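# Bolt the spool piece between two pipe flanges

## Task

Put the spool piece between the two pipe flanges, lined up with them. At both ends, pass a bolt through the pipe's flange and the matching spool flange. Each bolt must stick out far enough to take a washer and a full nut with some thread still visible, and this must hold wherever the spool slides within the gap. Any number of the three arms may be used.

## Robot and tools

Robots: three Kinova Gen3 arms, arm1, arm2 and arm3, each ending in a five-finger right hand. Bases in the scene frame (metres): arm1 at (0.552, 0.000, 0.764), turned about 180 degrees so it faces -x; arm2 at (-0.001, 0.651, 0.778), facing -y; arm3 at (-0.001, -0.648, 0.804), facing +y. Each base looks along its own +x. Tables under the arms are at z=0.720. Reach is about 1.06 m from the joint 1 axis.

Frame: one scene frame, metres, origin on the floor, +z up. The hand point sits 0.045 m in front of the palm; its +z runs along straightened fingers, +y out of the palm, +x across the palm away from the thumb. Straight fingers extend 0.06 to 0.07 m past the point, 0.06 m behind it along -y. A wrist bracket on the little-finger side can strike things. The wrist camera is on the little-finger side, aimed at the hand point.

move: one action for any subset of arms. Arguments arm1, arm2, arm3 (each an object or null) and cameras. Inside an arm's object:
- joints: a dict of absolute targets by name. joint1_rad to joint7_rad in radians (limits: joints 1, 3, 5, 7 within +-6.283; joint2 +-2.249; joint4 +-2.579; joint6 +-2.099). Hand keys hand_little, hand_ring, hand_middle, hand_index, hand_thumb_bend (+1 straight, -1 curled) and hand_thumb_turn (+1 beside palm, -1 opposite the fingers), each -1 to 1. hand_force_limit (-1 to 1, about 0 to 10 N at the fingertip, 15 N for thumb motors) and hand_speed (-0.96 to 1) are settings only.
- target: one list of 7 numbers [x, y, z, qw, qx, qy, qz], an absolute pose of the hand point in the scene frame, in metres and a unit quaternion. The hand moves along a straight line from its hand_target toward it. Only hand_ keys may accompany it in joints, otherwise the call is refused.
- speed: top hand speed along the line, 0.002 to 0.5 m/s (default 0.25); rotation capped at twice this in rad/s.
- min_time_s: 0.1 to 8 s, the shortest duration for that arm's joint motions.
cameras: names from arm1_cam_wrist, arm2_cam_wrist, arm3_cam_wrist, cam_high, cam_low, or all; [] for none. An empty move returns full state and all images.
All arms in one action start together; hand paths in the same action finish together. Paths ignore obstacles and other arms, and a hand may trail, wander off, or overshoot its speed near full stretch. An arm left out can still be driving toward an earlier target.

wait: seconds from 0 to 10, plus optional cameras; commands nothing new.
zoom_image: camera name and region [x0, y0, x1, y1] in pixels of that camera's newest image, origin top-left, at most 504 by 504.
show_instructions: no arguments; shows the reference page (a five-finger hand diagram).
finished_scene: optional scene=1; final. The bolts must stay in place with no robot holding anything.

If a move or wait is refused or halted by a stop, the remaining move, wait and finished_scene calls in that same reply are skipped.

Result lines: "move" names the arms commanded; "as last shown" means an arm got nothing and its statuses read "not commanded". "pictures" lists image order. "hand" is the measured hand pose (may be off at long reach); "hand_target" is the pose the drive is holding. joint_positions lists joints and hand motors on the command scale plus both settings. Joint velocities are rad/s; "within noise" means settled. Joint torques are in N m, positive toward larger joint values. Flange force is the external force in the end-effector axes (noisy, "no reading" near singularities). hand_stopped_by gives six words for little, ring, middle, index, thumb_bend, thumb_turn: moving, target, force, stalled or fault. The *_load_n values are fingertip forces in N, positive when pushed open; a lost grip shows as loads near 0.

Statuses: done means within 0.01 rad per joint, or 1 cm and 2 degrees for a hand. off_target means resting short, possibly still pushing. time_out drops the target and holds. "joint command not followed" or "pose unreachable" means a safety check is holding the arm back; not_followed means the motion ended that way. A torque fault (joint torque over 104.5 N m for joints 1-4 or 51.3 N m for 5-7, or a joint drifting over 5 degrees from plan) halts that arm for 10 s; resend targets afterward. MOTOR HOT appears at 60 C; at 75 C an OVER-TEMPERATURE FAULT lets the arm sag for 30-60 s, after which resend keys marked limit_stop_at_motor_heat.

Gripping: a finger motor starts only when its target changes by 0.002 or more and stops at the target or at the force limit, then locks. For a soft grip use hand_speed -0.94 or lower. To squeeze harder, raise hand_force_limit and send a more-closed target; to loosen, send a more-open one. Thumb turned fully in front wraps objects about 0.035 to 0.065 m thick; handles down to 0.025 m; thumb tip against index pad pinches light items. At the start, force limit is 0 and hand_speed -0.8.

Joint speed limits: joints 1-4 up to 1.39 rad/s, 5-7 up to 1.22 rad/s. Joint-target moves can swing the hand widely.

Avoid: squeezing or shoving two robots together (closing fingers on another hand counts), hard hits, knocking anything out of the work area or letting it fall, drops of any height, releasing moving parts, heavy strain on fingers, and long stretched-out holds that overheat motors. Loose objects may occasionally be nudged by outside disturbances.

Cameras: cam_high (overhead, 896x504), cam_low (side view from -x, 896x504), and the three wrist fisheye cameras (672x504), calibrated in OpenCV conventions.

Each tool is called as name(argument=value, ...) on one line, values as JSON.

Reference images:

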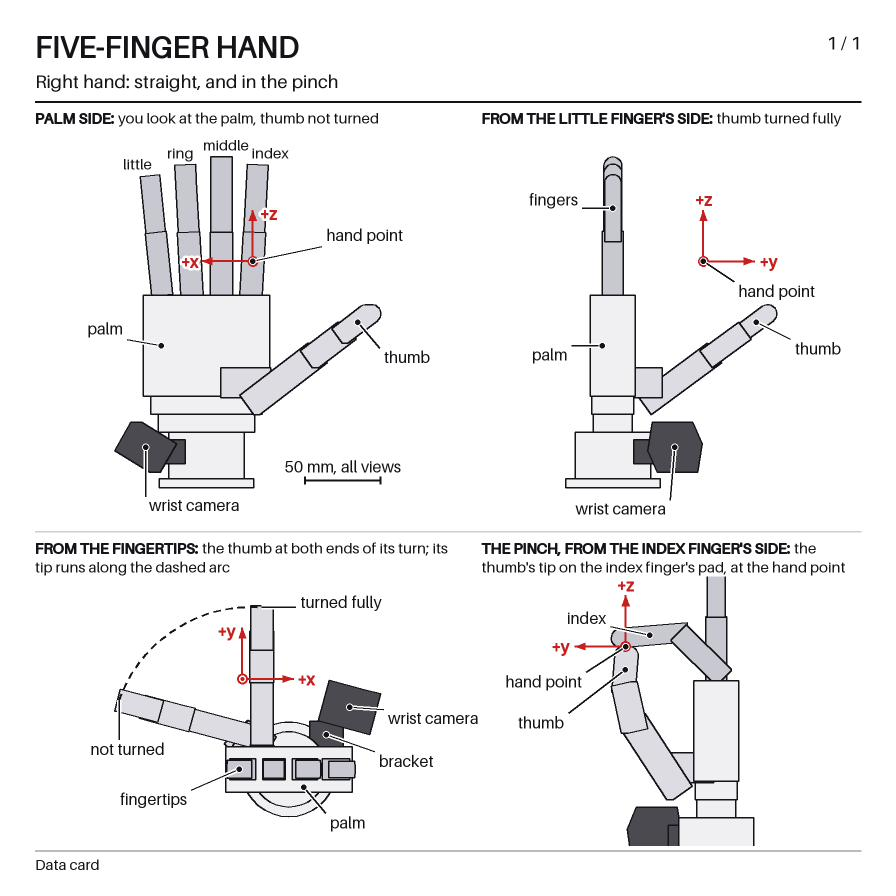

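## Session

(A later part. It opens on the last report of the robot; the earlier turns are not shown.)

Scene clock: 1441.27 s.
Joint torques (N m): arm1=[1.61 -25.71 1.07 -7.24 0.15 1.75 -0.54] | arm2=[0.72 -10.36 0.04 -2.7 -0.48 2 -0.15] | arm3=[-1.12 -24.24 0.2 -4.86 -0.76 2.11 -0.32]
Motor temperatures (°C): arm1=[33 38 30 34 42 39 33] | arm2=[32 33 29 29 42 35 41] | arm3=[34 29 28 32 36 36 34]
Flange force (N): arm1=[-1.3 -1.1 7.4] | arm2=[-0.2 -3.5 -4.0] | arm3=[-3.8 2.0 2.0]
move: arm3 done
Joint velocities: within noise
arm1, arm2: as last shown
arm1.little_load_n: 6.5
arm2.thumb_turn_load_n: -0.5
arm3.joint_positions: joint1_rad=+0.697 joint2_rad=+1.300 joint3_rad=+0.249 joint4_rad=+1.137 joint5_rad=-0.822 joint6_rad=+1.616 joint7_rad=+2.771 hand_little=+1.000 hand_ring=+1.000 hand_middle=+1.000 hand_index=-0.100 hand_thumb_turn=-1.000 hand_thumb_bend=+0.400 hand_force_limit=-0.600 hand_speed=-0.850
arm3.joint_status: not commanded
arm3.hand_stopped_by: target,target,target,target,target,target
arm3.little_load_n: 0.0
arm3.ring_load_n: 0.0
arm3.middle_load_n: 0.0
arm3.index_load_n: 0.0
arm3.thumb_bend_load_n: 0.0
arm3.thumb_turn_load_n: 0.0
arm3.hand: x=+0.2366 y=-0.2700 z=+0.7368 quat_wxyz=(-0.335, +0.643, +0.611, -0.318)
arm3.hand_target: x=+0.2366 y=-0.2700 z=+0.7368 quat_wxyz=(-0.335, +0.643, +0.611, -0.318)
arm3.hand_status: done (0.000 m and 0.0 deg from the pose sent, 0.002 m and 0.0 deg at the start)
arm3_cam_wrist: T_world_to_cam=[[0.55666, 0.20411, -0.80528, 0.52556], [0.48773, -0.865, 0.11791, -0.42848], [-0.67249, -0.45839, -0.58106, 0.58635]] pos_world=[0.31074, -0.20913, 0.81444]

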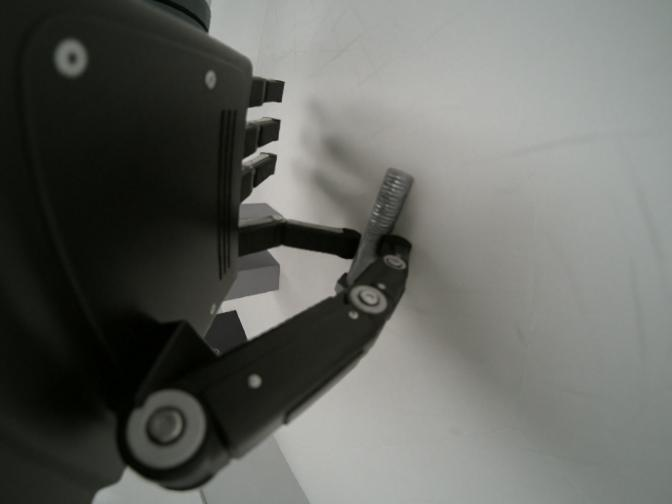

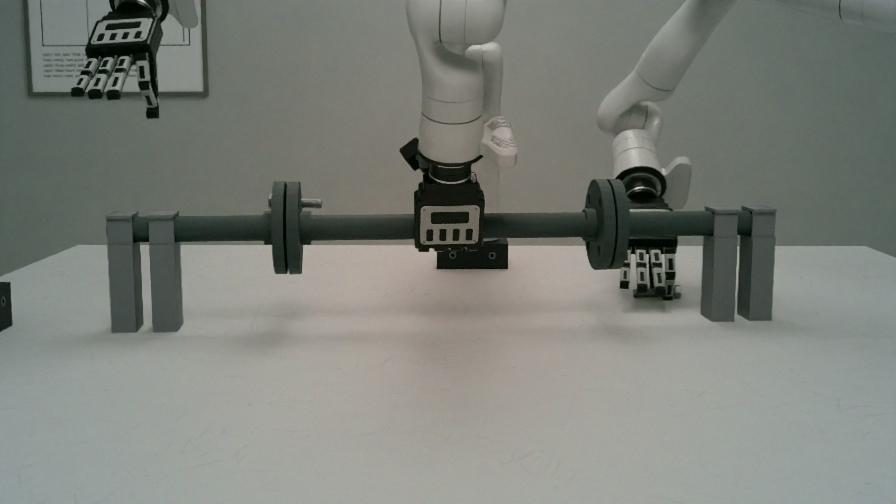

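move(arm3={"joints": {"hand_index": -0.6, "hand_speed": -0.94, "hand_force_limit": -0.5}}, cameras=["arm3_cam_wrist"])

zoom_image(camera="arm3_cam_wrist", region=[300, 110, 520, 330])

move(arm3={"joints": {"hand_index": -0.65, "hand_speed": -0.94, "hand_force_limit": 0.1}}, cameras=["arm3_cam_wrist"])

zoom_image(camera="arm3_cam_wrist", region=[300, 110, 520, 330])

Scene clock: 1450.67 s.
Joint torques (N m): arm1=[1.59 -25.66 1.07 -7.25 0.13 1.75 -0.57] | arm2=[0.74 -10.32 0.07 -2.64 -0.47 1.96 -0.16] | arm3=[-1.1 -23.31 0.44 -4.77 -0.58 1.68 -0.29]
Motor temperatures (°C): arm1=[33 38 30 34 42 39 33] | arm2=[32 33 29 29 42 35 41] | arm3=[34 29 28 32 36 36 34]
Flange force (N): arm1=[-1.3 -0.9 7.4] | arm2=[-0.3 -3.6 -4.3] | arm3=[-3.7 0.3 0.9]
move: arm3 off_target
Joint velocities: within noise
arm1, arm2: as last shown
arm1.thumb_bend_load_n: 10.5
arm2.thumb_turn_load_n: 0.0
arm3.joint_positions: joint1_rad=+0.697 joint2_rad=+1.300 joint3_rad=+0.249 joint4_rad=+1.137 joint5_rad=-0.822 joint6_rad=+1.616 joint7_rad=+2.771 hand_little=+1.000 hand_ring=+1.000 hand_middle=+1.000 hand_index=-0.262 hand_thumb_turn=-1.000 hand_thumb_bend=+0.401 hand_force_limit=-0.500 hand_speed=-0.940
arm3.joint_status: hand_index off_target (ended at -0.262, target -0.600); the others done
arm3.hand_stopped_by: target,target,target,force,target,target
arm3.little_load_n: 0.0
arm3.ring_load_n: 0.0
arm3.middle_load_n: 0.0
arm3.index_load_n: 2.5
arm3.thumb_bend_load_n: 2.5
arm3.thumb_turn_load_n: 0.0
arm3.hand: x=+0.2366 y=-0.2700 z=+0.7368 quat_wxyz=(-0.335, +0.643, +0.611, -0.318)
arm3.hand_target: x=+0.2366 y=-0.2700 z=+0.7368 quat_wxyz=(-0.335, +0.643, +0.611, -0.318)
arm3.hand_status: not commanded
arm3_cam_wrist: T_world_to_cam=[[0.55667, 0.20411, -0.80527, 0.52555], [0.48767, -0.86503, 0.11786, -0.42843], [-0.67253, -0.45831, -0.58108, 0.5864]] pos_world=[0.31074, -0.20913, 0.81444]

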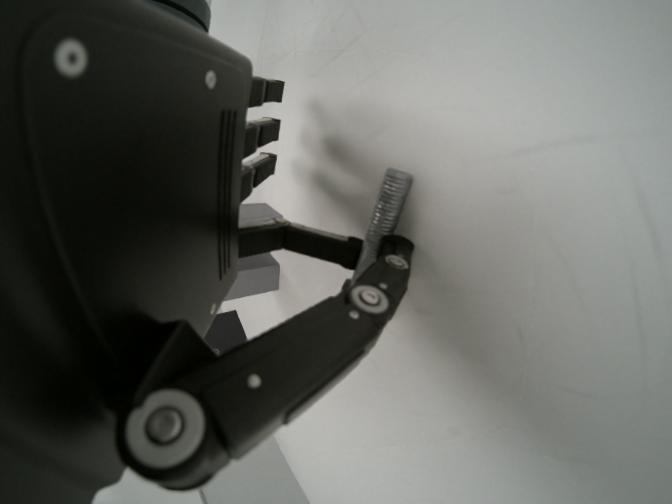

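Scaled by 2.291 from the camera's image (finer frame: 960x720).

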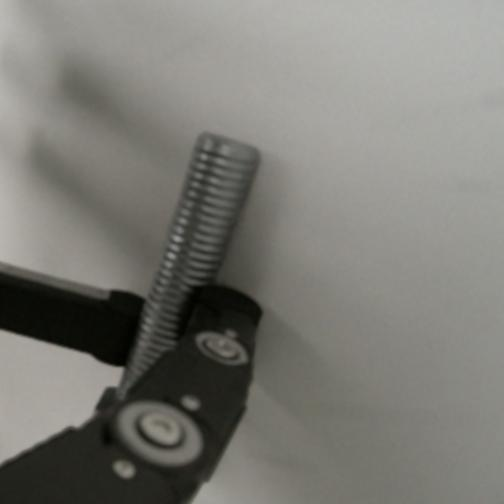

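Scene clock: 1451.47 s.
Joint torques (N m): arm1=[1.56 -25.7 1.06 -7.27 0.17 1.71 -0.57] | arm2=[0.75 -10.38 0.08 -2.66 -0.42 1.97 -0.15] | arm3=[-1.12 -24.52 0.17 -4.78 -0.75 2.34 -0.28]
Motor temperatures (°C): arm1=[33 38 30 34 42 39 33] | arm2=[32 33 29 29 42 35 41] | arm3=[34 29 28 32 36 36 34]
Flange force (N): arm1=[-1.2 -1.0 7.4] | arm2=[-0.1 -3.5 -4.3] | arm3=[-3.3 2.8 2.3]
move: arm3 off_target
Joint velocities: within noise
arm1, arm2: as last shown
arm1.little_load_n: 7.0
arm1.index_load_n: 10.0
arm1.thumb_bend_load_n: 11.0
arm3.joint_positions: joint1_rad=+0.697 joint2_rad=+1.300 joint3_rad=+0.249 joint4_rad=+1.137 joint5_rad=-0.822 joint6_rad=+1.616 joint7_rad=+2.771 hand_little=+1.000 hand_ring=+1.000 hand_middle=+1.000 hand_index=-0.334 hand_thumb_turn=-1.000 hand_thumb_bend=+0.402 hand_force_limit=+0.100 hand_speed=-0.940
arm3.joint_status: hand_index off_target (ended at -0.334, target -0.650); the others done
arm3.hand_stopped_by: target,target,target,force,target,target
arm3.little_load_n: 0.0
arm3.ring_load_n: 0.0
arm3.middle_load_n: 0.0
arm3.index_load_n: 5.5
arm3.thumb_bend_load_n: 8.0
arm3.thumb_turn_load_n: -2.0
arm3.hand: x=+0.2366 y=-0.2700 z=+0.7368 quat_wxyz=(-0.335, +0.643, +0.611, -0.318)
arm3.hand_target: x=+0.2366 y=-0.2700 z=+0.7368 quat_wxyz=(-0.335, +0.643, +0.611, -0.318)
arm3.hand_status: not commanded
arm3_cam_wrist: T_world_to_cam=[[0.55667, 0.20411, -0.80527, 0.52555], [0.48767, -0.86503, 0.11786, -0.42843], [-0.67253, -0.45831, -0.58108, 0.5864]] pos_world=[0.31074, -0.20913, 0.81444]

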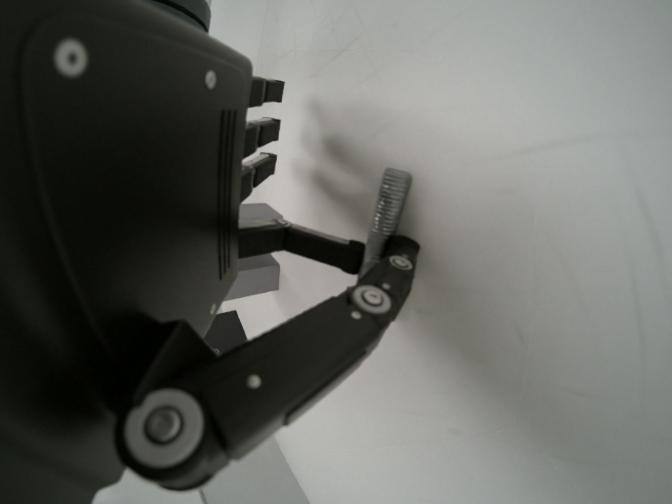

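Scaled by 2.291 from the camera's image (finer frame: 960x720).

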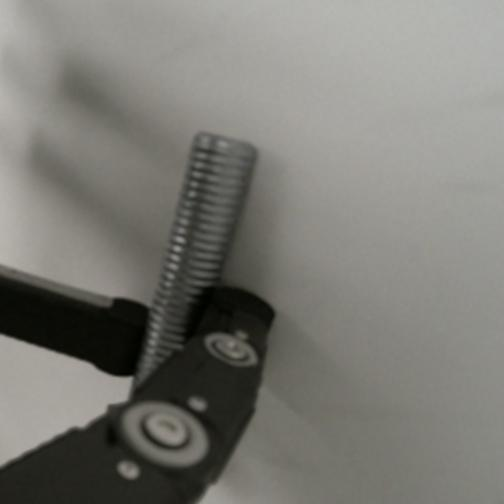

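move(arm3={"target": [0.2366, -0.2700, 0.775, -0.3349, 0.6433, 0.6105, -0.3178], "speed": 0.03}, cameras=["arm3_cam_wrist", "cam_low", "cam_high"])

zoom_image(camera="arm3_cam_wrist", region=[300, 110, 520, 330])

zoom_image(camera="cam_low", region=[590, 180, 750, 320])

Scene clock: 1460.30 s.
Joint torques (N m): arm1=[1.62 -25.71 1.05 -7.25 0.12 1.76 -0.57] | arm2=[0.7 -10.35 0.03 -2.69 -0.49 1.91 -0.16] | arm3=[-1.14 -24.5 0.18 -4.99 -0.84 2.43 -0.32]
Motor temperatures (°C): arm1=[33 38 30 34 42 39 33] | arm2=[32 33 29 29 42 35 41] | arm3=[34 29 28 32 36 36 34]
Flange force (N): arm1=[-1.3 -1.0 7.4] | arm2=[-0.4 -3.7 -4.2] | arm3=[-3.2 3.5 2.4]
move: arm3 done
Joint velocities: within noise
arm1: as last shown
arm1.index_load_n: 9.5
arm2.joint_positions: joint1_rad=-0.534 joint2_rad=+0.515 joint3_rad=-0.853 joint4_rad=+1.911 joint5_rad=+0.477 joint6_rad=+1.885 joint7_rad=-3.231 hand_little=+1.000 hand_ring=+1.000 hand_middle=+1.000 hand_index=-0.280 hand_thumb_turn=-1.000 hand_thumb_bend=+0.800 hand_force_limit=+0.100 hand_speed=-0.600
arm2.joint_status: not commanded
arm2.hand_stopped_by: target,target,target,target,target,target
arm2.little_load_n: 0.0
arm2.ring_load_n: 0.0
arm2.middle_load_n: 0.0
arm2.index_load_n: 0.0
arm2.thumb_bend_load_n: 0.0
arm2.thumb_turn_load_n: 0.0
arm2.hand: x=+0.1200 y=+0.4200 z=+1.0000 quat_wxyz=(+0.308, -0.636, -0.616, +0.347)
arm2.hand_target: x=+0.1200 y=+0.4200 z=+1.0000 quat_wxyz=(+0.308, -0.636, -0.616, +0.347)
arm2.hand_status: not commanded
arm3.joint_positions: joint1_rad=+0.693 joint2_rad=+1.227 joint3_rad=+0.257 joint4_rad=+1.168 joint5_rad=-0.813 joint6_rad=+1.651 joint7_rad=+2.749 hand_little=+1.000 hand_ring=+1.000 hand_middle=+1.000 hand_index=-0.334 hand_thumb_turn=-1.000 hand_thumb_bend=+0.402 hand_force_limit=+0.100 hand_speed=-0.940
arm3.joint_status: not commanded
arm3.hand_stopped_by: target,target,target,force,target,target
arm3.little_load_n: 0.0
arm3.ring_load_n: 0.0
arm3.middle_load_n: 0.0
arm3.index_load_n: 5.5
arm3.thumb_bend_load_n: 8.0
arm3.thumb_turn_load_n: -2.0
arm3.hand: x=+0.2366 y=-0.2700 z=+0.7750 quat_wxyz=(-0.335, +0.643, +0.611, -0.318)
arm3.hand_target: x=+0.2366 y=-0.2700 z=+0.7750 quat_wxyz=(-0.335, +0.643, +0.611, -0.318)
arm3.hand_status: done (0.000 m and 0.0 deg from the pose sent, 0.038 m and 0.0 deg at the start)
pictures: arm3_cam_wrist, cam_high, cam_low
arm3_cam_wrist: T_world_to_cam=[[0.55667, 0.20411, -0.80527, 0.55625], [0.48767, -0.86503, 0.11786, -0.43298], [-0.67253, -0.45831, -0.58108, 0.60866]] pos_world=[0.31084, -0.20913, 0.85264]

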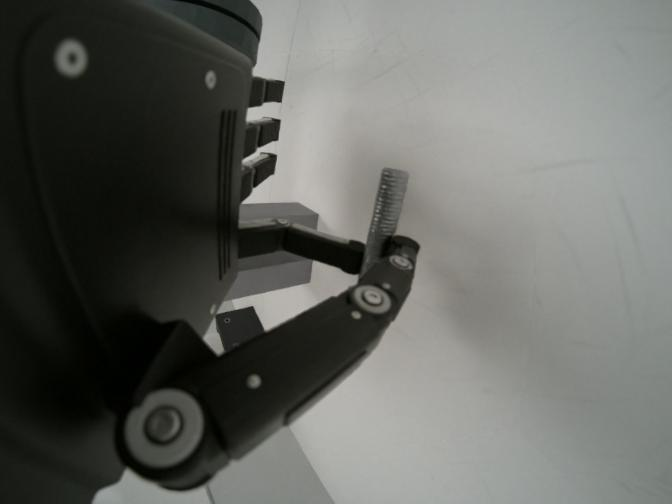

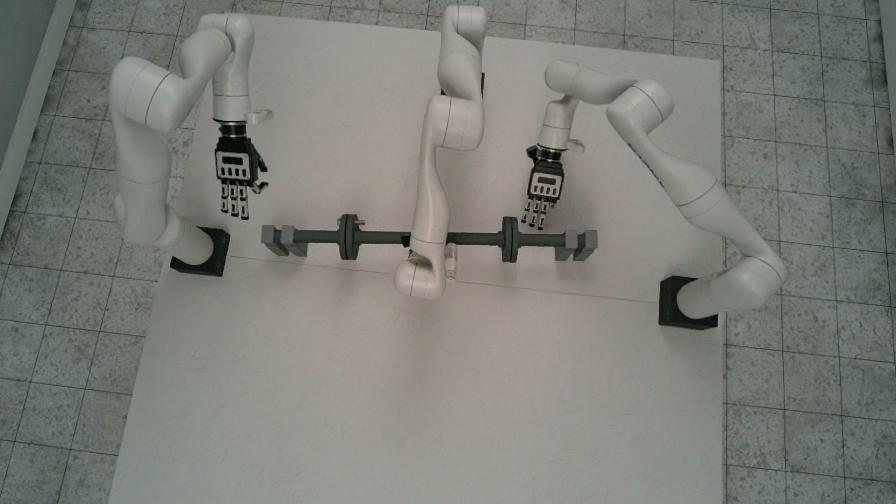

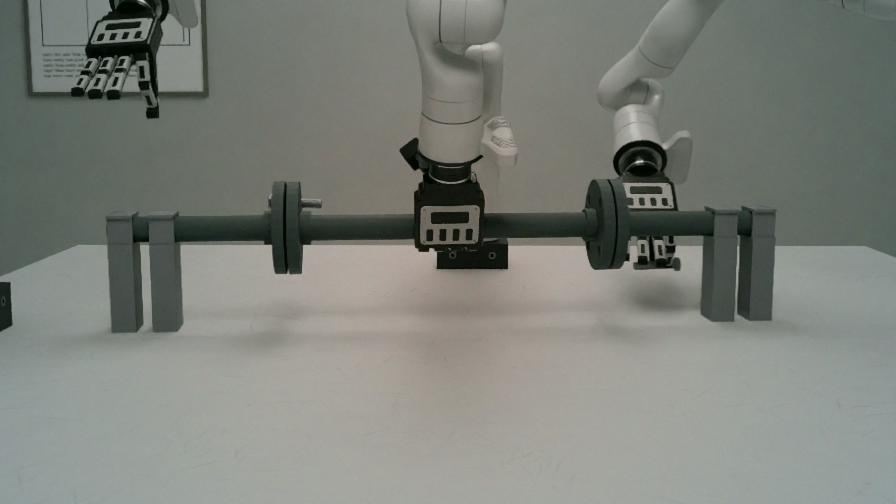

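Scaled by 2.291 from the camera's image (finer frame: 960x720).

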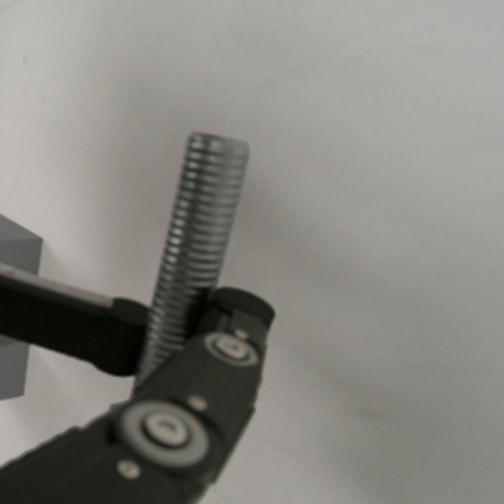

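Scaled by 3.150 from the camera's image (finer frame: 1280x720).

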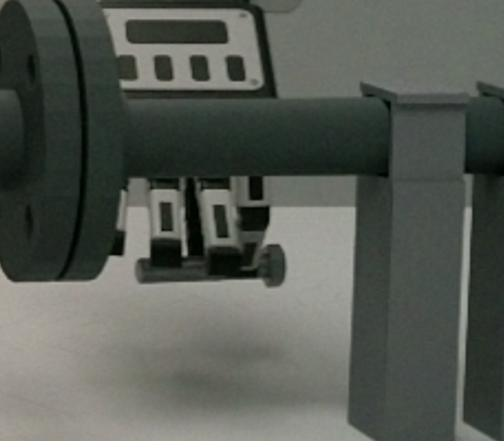

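move(arm3={"target": [0.19, -0.29, 0.94, -0.3149, 0.6049, 0.6487, -0.3377], "speed": 0.15})

move(arm3={"target": [0.0651, -0.2766, 0.895, -0.3149, 0.6049, 0.6487, -0.3377], "speed": 0.12}, cameras=["arm3_cam_wrist", "cam_low", "cam_high"])

zoom_image(camera="arm3_cam_wrist", region=[240, 90, 480, 330])

zoom_image(camera="cam_low", region=[570, 150, 700, 280])

zoom_image(camera="cam_high", region=[490, 200, 570, 280])

Scene clock: 1492.43 s.
Joint torques (N m): arm1=[1.62 -25.68 1.07 -7.27 0.16 1.76 -0.58] | arm2=[0.79 -10.3 -0.01 -2.7 -0.5 1.96 -0.17] | arm3=[-1.2 -22.2 0.3 -5.86 -0.9 2.31 -0.38]
Motor temperatures (°C): arm1=[33 38 30 34 42 38 33] | arm2=[32 33 29 29 42 35 41] | arm3=[34 30 28 31 36 36 34]
Flange force (N): arm1=[-1.3 -0.9 7.5] | arm2=[-0.3 -3.6 -4.2] | arm3=[-2.5 4.7 2.0]
move: arm3 done
Joint velocities: within noise
arm1, arm2: as last shown
arm3.joint_positions: joint1_rad=+0.604 joint2_rad=+0.891 joint3_rad=+0.271 joint4_rad=+1.320 joint5_rad=-0.723 joint6_rad=+1.815 joint7_rad=+2.681 hand_little=+1.000 hand_ring=+1.000 hand_middle=+1.000 hand_index=-0.334 hand_thumb_turn=-1.000 hand_thumb_bend=+0.402 hand_force_limit=+0.100 hand_speed=-0.940
arm3.joint_status: not commanded
arm3.hand_stopped_by: target,target,target,force,target,target
arm3.little_load_n: 0.0
arm3.ring_load_n: -0.5
arm3.middle_load_n: 0.0
arm3.index_load_n: 5.5
arm3.thumb_bend_load_n: 8.5
arm3.thumb_turn_load_n: -2.0
arm3.hand: x=+0.1900 y=-0.2900 z=+0.9400 quat_wxyz=(-0.315, +0.605, +0.649, -0.338)
arm3.hand_target: x=+0.1900 y=-0.2900 z=+0.9400 quat_wxyz=(-0.315, +0.605, +0.649, -0.338)
arm3.hand_status: done (0.000 m and 0.0 deg from the pose sent, 0.173 m and 7.0 deg at the start)
pictures: none

Scene clock: 1494.07 s.
Joint torques (N m): arm1=[1.61 -25.66 1.08 -7.28 0.13 1.73 -0.58] | arm2=[0.65 -10.34 0.01 -2.66 -0.46 1.96 -0.13] | arm3=[-1.19 -20.38 -0.27 -4.87 -0.92 2.37 -0.36]
Motor temperatures (°C): arm1=[33 38 30 34 42 38 33] | arm2=[32 33 29 29 42 35 41] | arm3=[34 30 28 31 36 36 34]
Flange force (N): arm1=[-1.3 -0.8 7.4] | arm2=[-0.3 -3.7 -4.1] | arm3=[-3.2 5.1 2.5]
move: arm3 done
Joint velocities: within noise
arm1.joint_positions: joint1_rad=-0.060 joint2_rad=+1.029 joint3_rad=+0.165 joint4_rad=+1.103 joint5_rad=-0.097 joint6_rad=+1.460 joint7_rad=+0.184 hand_little=-0.642 hand_ring=-0.623 hand_middle=-0.623 hand_index=-0.622 hand_thumb_turn=-1.000 hand_thumb_bend=+0.426 hand_force_limit=+0.500 hand_speed=-0.800
arm1.joint_status: not commanded
arm1.hand_stopped_by: force,force,force,force,force,target
arm1.little_load_n: 6.5
arm1.ring_load_n: 8.0
arm1.middle_load_n: 7.5
arm1.index_load_n: 10.0
arm1.thumb_bend_load_n: 11.0
arm1.thumb_turn_load_n: 0.0
arm1.hand: x=+0.1191 y=+0.0124 z=+0.8373 quat_wxyz=(-0.154, -0.656, -0.721, -0.160)
arm1.hand_target: x=+0.1191 y=+0.0124 z=+0.8373 quat_wxyz=(-0.154, -0.656, -0.721, -0.160)
arm1.hand_status: not commanded
arm2: as last shown
arm3.joint_positions: joint1_rad=+0.415 joint2_rad=+0.836 joint3_rad=+0.216 joint4_rad=+1.636 joint5_rad=-0.831 joint6_rad=+1.521 joint7_rad=+2.706 hand_little=+1.000 hand_ring=+1.000 hand_middle=+1.000 hand_index=-0.334 hand_thumb_turn=-1.000 hand_thumb_bend=+0.402 hand_force_limit=+0.100 hand_speed=-0.940
arm3.joint_status: not commanded
arm3.hand_stopped_by: target,target,target,force,target,target
arm3.little_load_n: 0.0
arm3.ring_load_n: -0.5
arm3.middle_load_n: -0.5
arm3.index_load_n: 5.5
arm3.thumb_bend_load_n: 8.5
arm3.thumb_turn_load_n: -2.0
arm3.hand: x=+0.0651 y=-0.2766 z=+0.8950 quat_wxyz=(-0.315, +0.605, +0.649, -0.338)
arm3.hand_target: x=+0.0651 y=-0.2766 z=+0.8950 quat_wxyz=(-0.315, +0.605, +0.649, -0.338)
arm3.hand_status: done (0.000 m and 0.0 deg from the pose sent, 0.133 m and 0.0 deg at the start)
pictures: arm3_cam_wrist, cam_high, cam_low
arm3_cam_wrist: T_world_to_cam=[[0.52764, 0.27041, -0.80528, 0.76996], [0.58948, -0.79913, 0.1179, -0.35764], [-0.61164, -0.53691, -0.58105, 0.53428]] pos_world=[0.13134, -0.20714, 0.97264]

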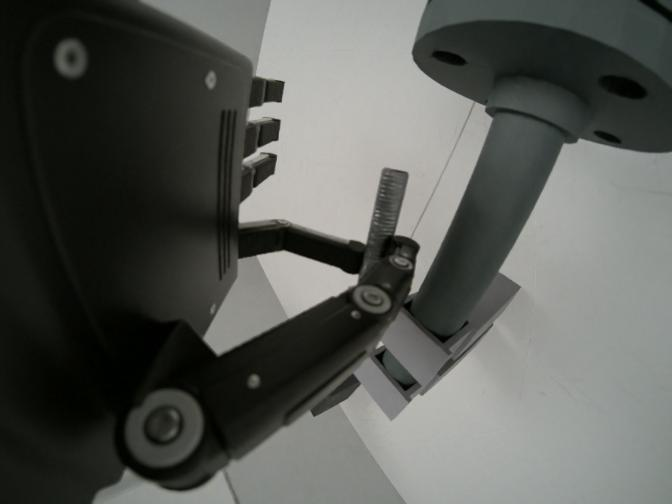

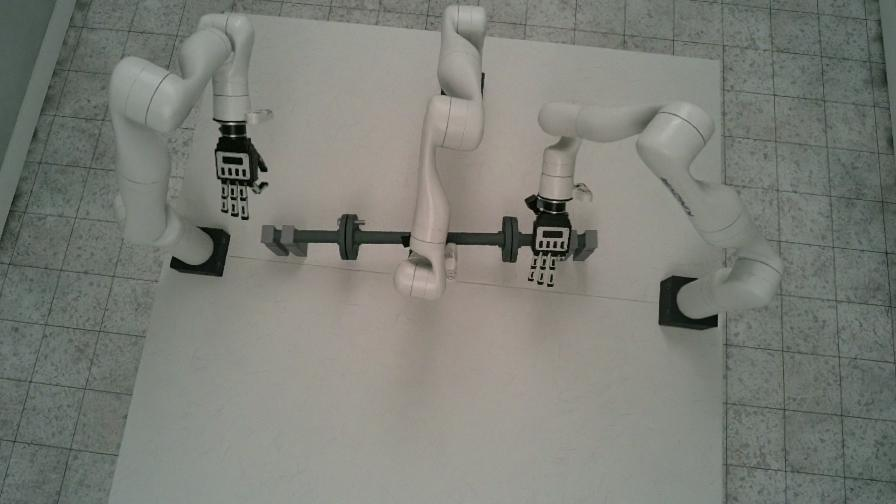

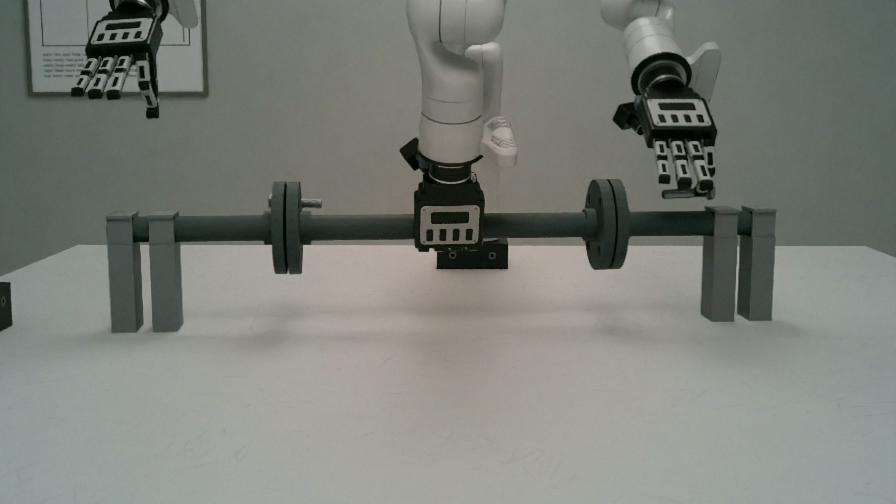

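Scaled by 2.100 from the camera's image (finer frame: 960x720).

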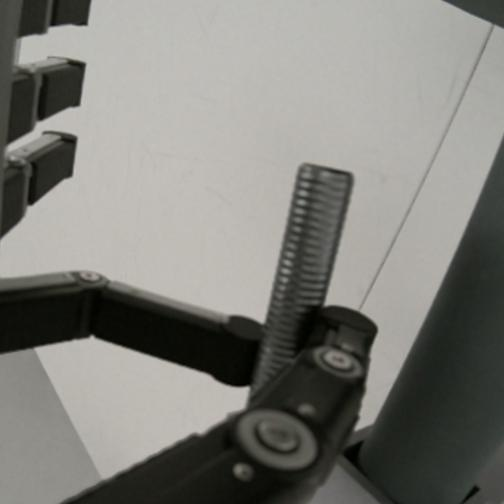

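Scaled by 3.877 from the camera's image (finer frame: 1280x720).

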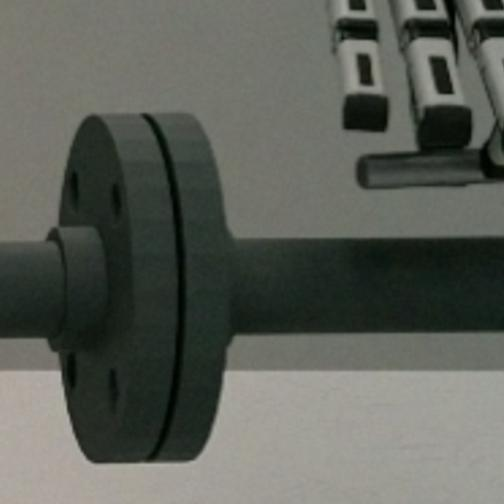

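Scaled by 6.300 from the camera's image (finer frame: 1280x720).

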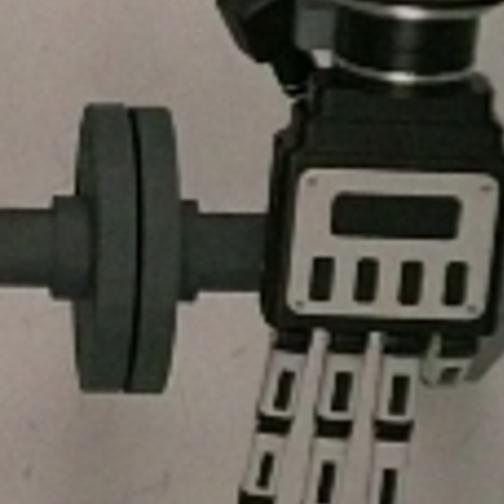

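zoom_image(camera="cam_low", region=[650, 160, 730, 220])

zoom_image(camera="arm3_cam_wrist", region=[340, 20, 660, 300])

Scaled by 6.300 from the camera's image (finer frame: 1280x720).

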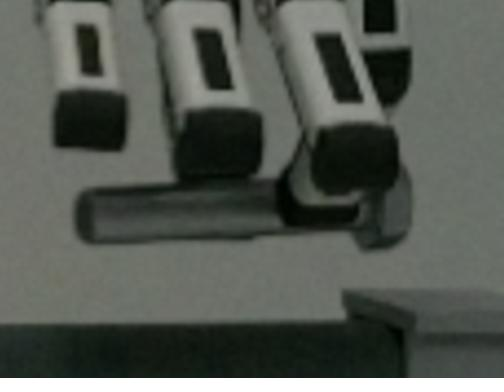

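Scaled by 1.575 from the camera's image (finer frame: 960x720).

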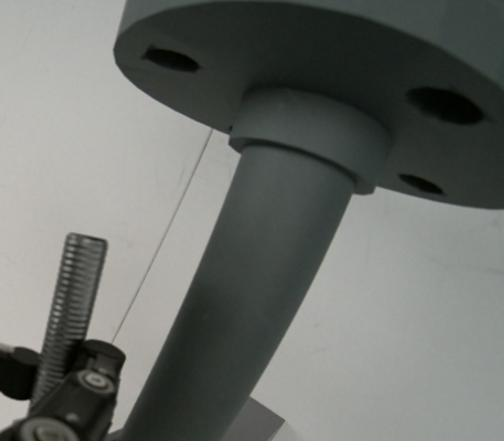

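move(arm3={"target": [0.0630, -0.2858, 0.8820, -0.0111, 0.7070, 0.7070, 0.0111], "speed": 0.15}, cameras=["arm3_cam_wrist", "cam_low", "cam_high"])

zoom_image(camera="arm3_cam_wrist", region=[240, 90, 560, 370])

zoom_image(camera="cam_low", region=[590, 150, 720, 280])

zoom_image(camera="cam_high", region=[490, 200, 570, 280])

Scene clock: 1548.27 s.
Joint torques (N m): arm1=[1.58 -25.7 1.02 -7.29 0.16 1.75 -0.62] | arm2=[0.78 -10.37 0.05 -2.64 -0.51 1.95 -0.16] | arm3=[-1.28 -15.24 1.83 -5.54 -0.04 0.29 -0.3]
Motor temperatures (°C): arm1=[33 38 30 34 42 38 33] | arm2=[32 33 29 29 42 35 41] | arm3=[34 30 28 31 36 36 34]
Flange force (N): arm1=[-1.2 -0.8 7.5] | arm2=[-0.4 -3.4 -4.4] | arm3=[0.1 4.1 7.6]
move: arm3 done
Joint velocities: within noise
arm1, arm2: as last shown
arm1.little_load_n: 7.0
arm1.index_load_n: 9.5
arm1.thumb_turn_load_n: 0.5
arm3.joint_positions: joint1_rad=-0.477 joint2_rad=+0.542 joint3_rad=+0.565 joint4_rad=+2.048 joint5_rad=-0.483 joint6_rad=+0.640 joint7_rad=+1.995 hand_little=+1.000 hand_ring=+1.000 hand_middle=+1.000 hand_index=-0.334 hand_thumb_turn=-1.000 hand_thumb_bend=+0.402 hand_force_limit=+0.100 hand_speed=-0.940
arm3.joint_status: not commanded
arm3.hand_stopped_by: target,target,target,force,target,target
arm3.little_load_n: 0.0
arm3.ring_load_n: 0.0
arm3.middle_load_n: 0.0
arm3.index_load_n: 6.0
arm3.thumb_bend_load_n: 7.5
arm3.thumb_turn_load_n: -2.0
arm3.hand: x=+0.0630 y=-0.2858 z=+0.8820 quat_wxyz=(-0.011, +0.707, +0.707, +0.011)
arm3.hand_target: x=+0.0630 y=-0.2858 z=+0.8820 quat_wxyz=(-0.011, +0.707, +0.707, +0.011)
arm3.hand_status: done (0.000 m and 0.0 deg from the pose sent, 0.016 m and 55.2 deg at the start)
pictures: arm3_cam_wrist, cam_high, cam_low
arm3_cam_wrist: T_world_to_cam=[[0.97239, 0.23322, -0.00795, 0.02122], [0.20866, -0.85373, 0.47707, -0.67057], [0.10448, -0.46556, -0.87883, 0.75838]] pos_world=[0.04005, -0.22437, 0.98657]

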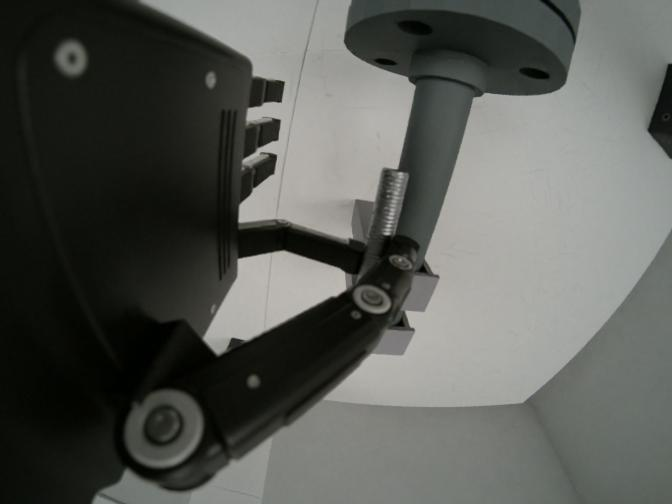

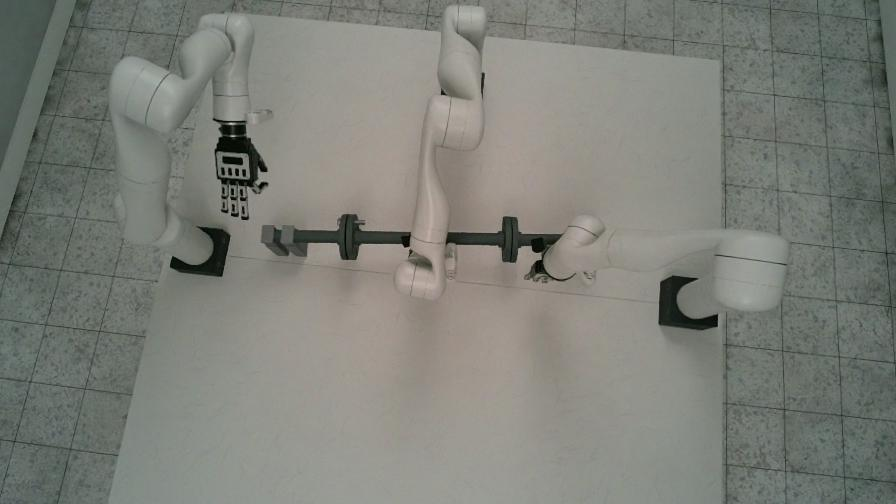

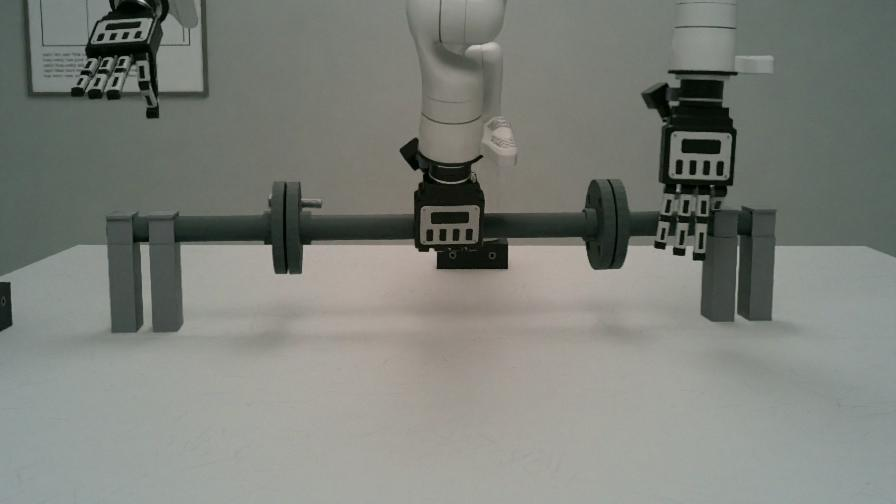

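Scaled by 1.575 from the camera's image (finer frame: 960x720).

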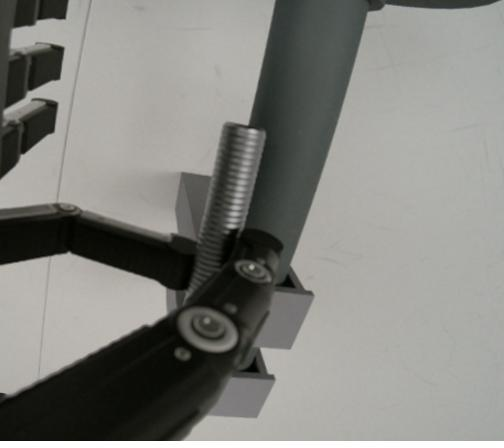

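Scaled by 3.877 from the camera's image (finer frame: 1280x720).

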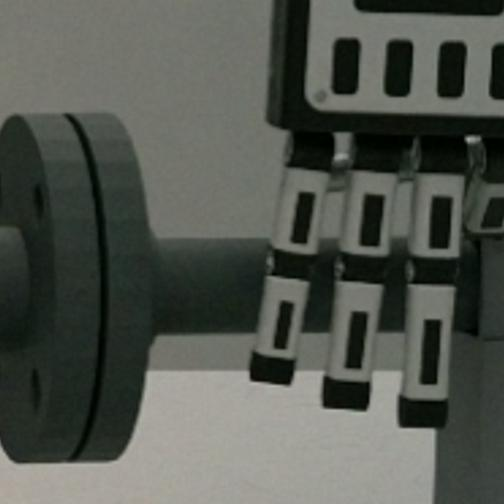

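Scaled by 6.300 from the camera's image (finer frame: 1280x720).

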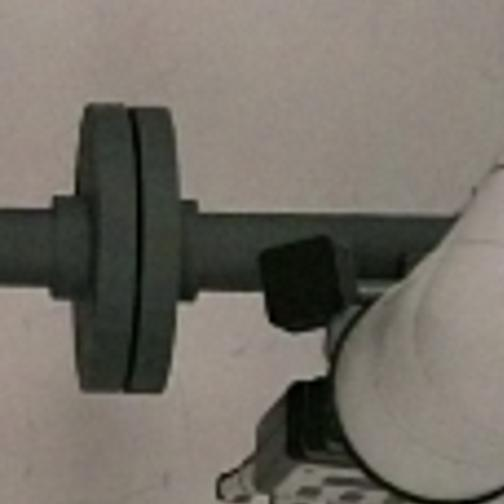

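zoom_image(camera="arm3_cam_wrist", region=[340, 150, 440, 290])

zoom_image(camera="arm3_cam_wrist", region=[340, 0, 600, 110])

Scaled by 3.600 from the camera's image (finer frame: 960x720).

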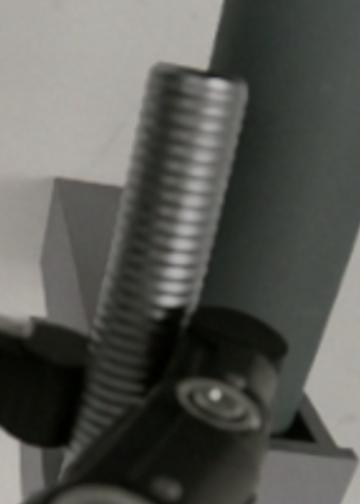

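Scaled by 1.938 from the camera's image (finer frame: 960x720).

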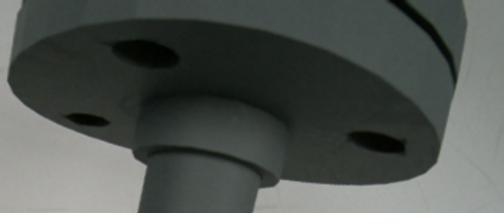

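zoom_image(camera="arm3_cam_wrist", region=[390, 70, 490, 210])

Scaled by 3.600 from the camera's image (finer frame: 960x720).

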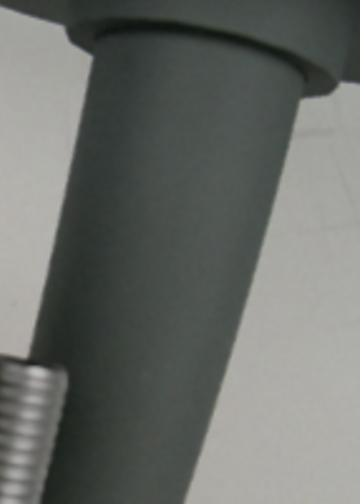

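move(arm3={"target": [0.0620, -0.2715, 0.8844, -0.3401, 0.6290, 0.6250, -0.3130], "speed": 0.15}, cameras=["arm3_cam_wrist", "cam_low", "cam_high"])

zoom_image(camera="arm3_cam_wrist", region=[340, 0, 600, 200])

zoom_image(camera="arm3_cam_wrist", region=[540, 40, 672, 200])

zoom_image(camera="cam_low", region=[590, 160, 710, 280])

Scene clock: 1678.77 s.
Joint torques (N m): arm1=[1.59 -25.68 1.03 -7.25 0.16 1.76 -0.59] | arm2=[0.71 -10.34 0.04 -2.66 -0.48 1.95 -0.11] | arm3=[-1.21 -20.06 -0.46 -4.47 -0.93 2.4 -0.34]
Motor temperatures (°C): arm1=[33 38 30 34 42 38 33] | arm2=[32 33 29 29 42 35 41] | arm3=[34 30 28 31 36 36 34]
Flange force (N): arm1=[-1.3 -1.0 7.4] | arm2=[-0.2 -3.5 -4.2] | arm3=[-2.9 5.5 2.2]
move: arm3 done
Joint velocities: within noise
arm1, arm2: as last shown
arm1.index_load_n: 10.0
arm1.thumb_turn_load_n: 0.0
arm2.thumb_turn_load_n: 0.5
arm3.joint_positions: joint1_rad=+0.450 joint2_rad=+0.826 joint3_rad=+0.196 joint4_rad=+1.710 joint5_rad=-0.894 joint6_rad=+1.438 joint7_rad=+2.739 hand_little=+1.000 hand_ring=+1.000 hand_middle=+1.000 hand_index=-0.334 hand_thumb_turn=-1.000 hand_thumb_bend=+0.402 hand_force_limit=+0.100 hand_speed=-0.940
arm3.joint_status: not commanded
arm3.hand_stopped_by: target,target,target,force,target,target
arm3.little_load_n: 0.0
arm3.ring_load_n: 0.0
arm3.middle_load_n: 0.0
arm3.index_load_n: 5.5
arm3.thumb_bend_load_n: 8.0
arm3.thumb_turn_load_n: -1.5
arm3.hand: x=+0.0620 y=-0.2715 z=+0.8844 quat_wxyz=(-0.340, +0.629, +0.625, -0.313)
arm3.hand_target: x=+0.0620 y=-0.2715 z=+0.8844 quat_wxyz=(-0.340, +0.629, +0.625, -0.313)
arm3.hand_status: done (0.000 m and 0.0 deg from the pose sent, 0.015 m and 55.0 deg at the start)
pictures: arm3_cam_wrist, cam_high, cam_low
arm3_cam_wrist: T_world_to_cam=[[0.55036, 0.24569, -0.79796, 0.74709], [0.51309, -0.85348, 0.0911, -0.33683], [-0.65866, -0.45957, -0.59579, 0.56591]] pos_world=[0.13439, -0.21096, 0.964]

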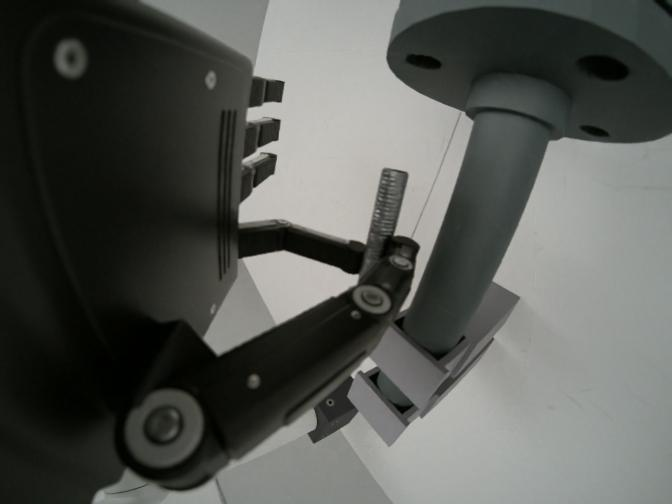

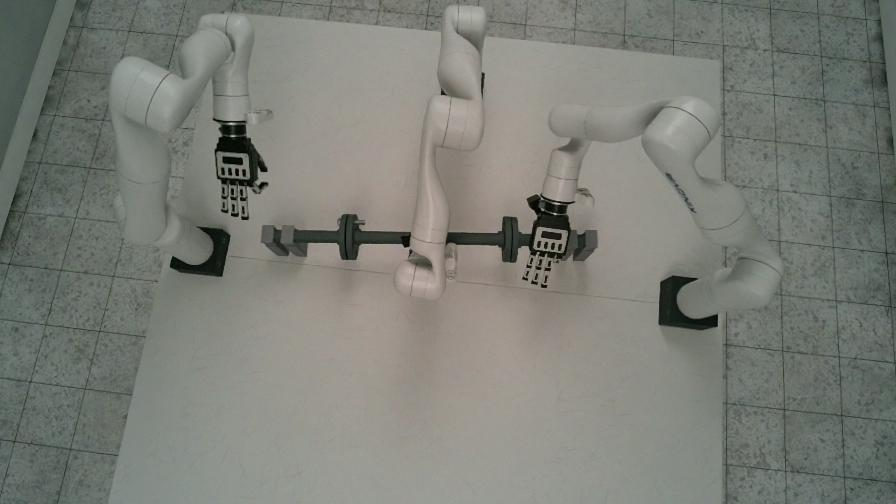

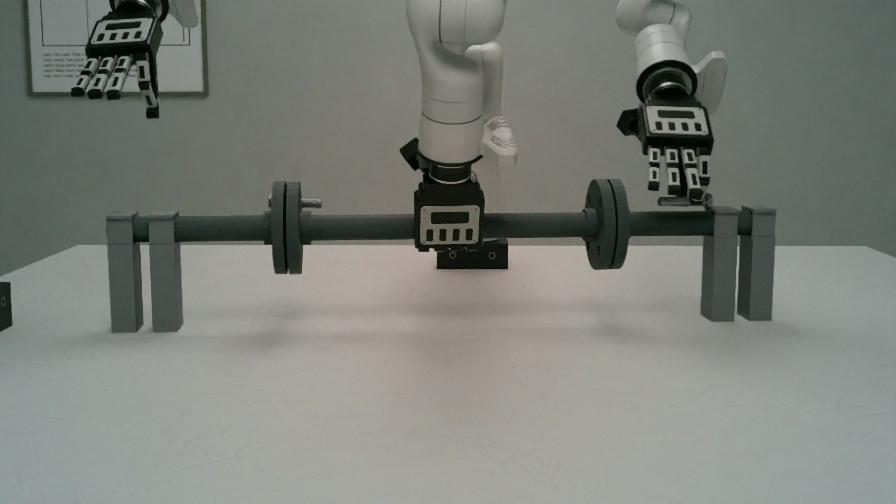

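Scaled by 1.938 from the camera's image (finer frame: 960x720).

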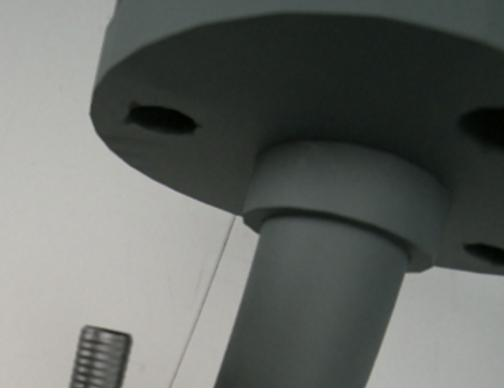

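Scaled by 3.150 from the camera's image (finer frame: 960x720).

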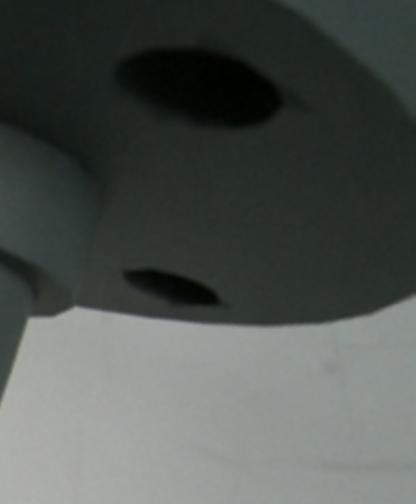

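Scaled by 4.200 from the camera's image (finer frame: 1280x720).

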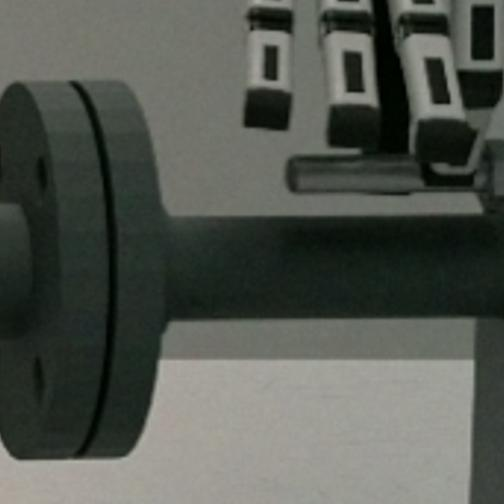

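zoom_image(camera="arm3_cam_wrist", region=[340, 150, 440, 290])

zoom_image(camera="arm3_cam_wrist", region=[400, 100, 560, 350])

zoom_image(camera="cam_low", region=[640, 175, 720, 235])

Scaled by 3.600 from the camera's image (finer frame: 960x720).

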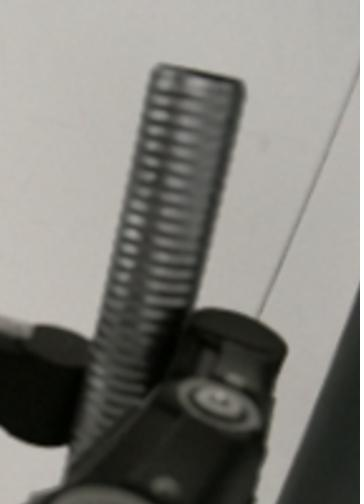

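Scaled by 2.016 from the camera's image (finer frame: 960x720).

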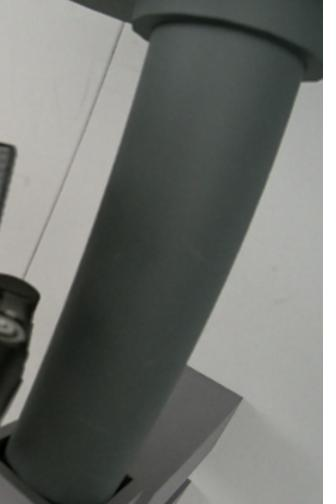

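Scaled by 6.300 from the camera's image (finer frame: 1280x720).

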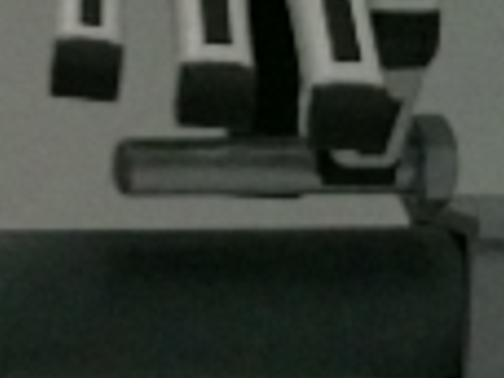

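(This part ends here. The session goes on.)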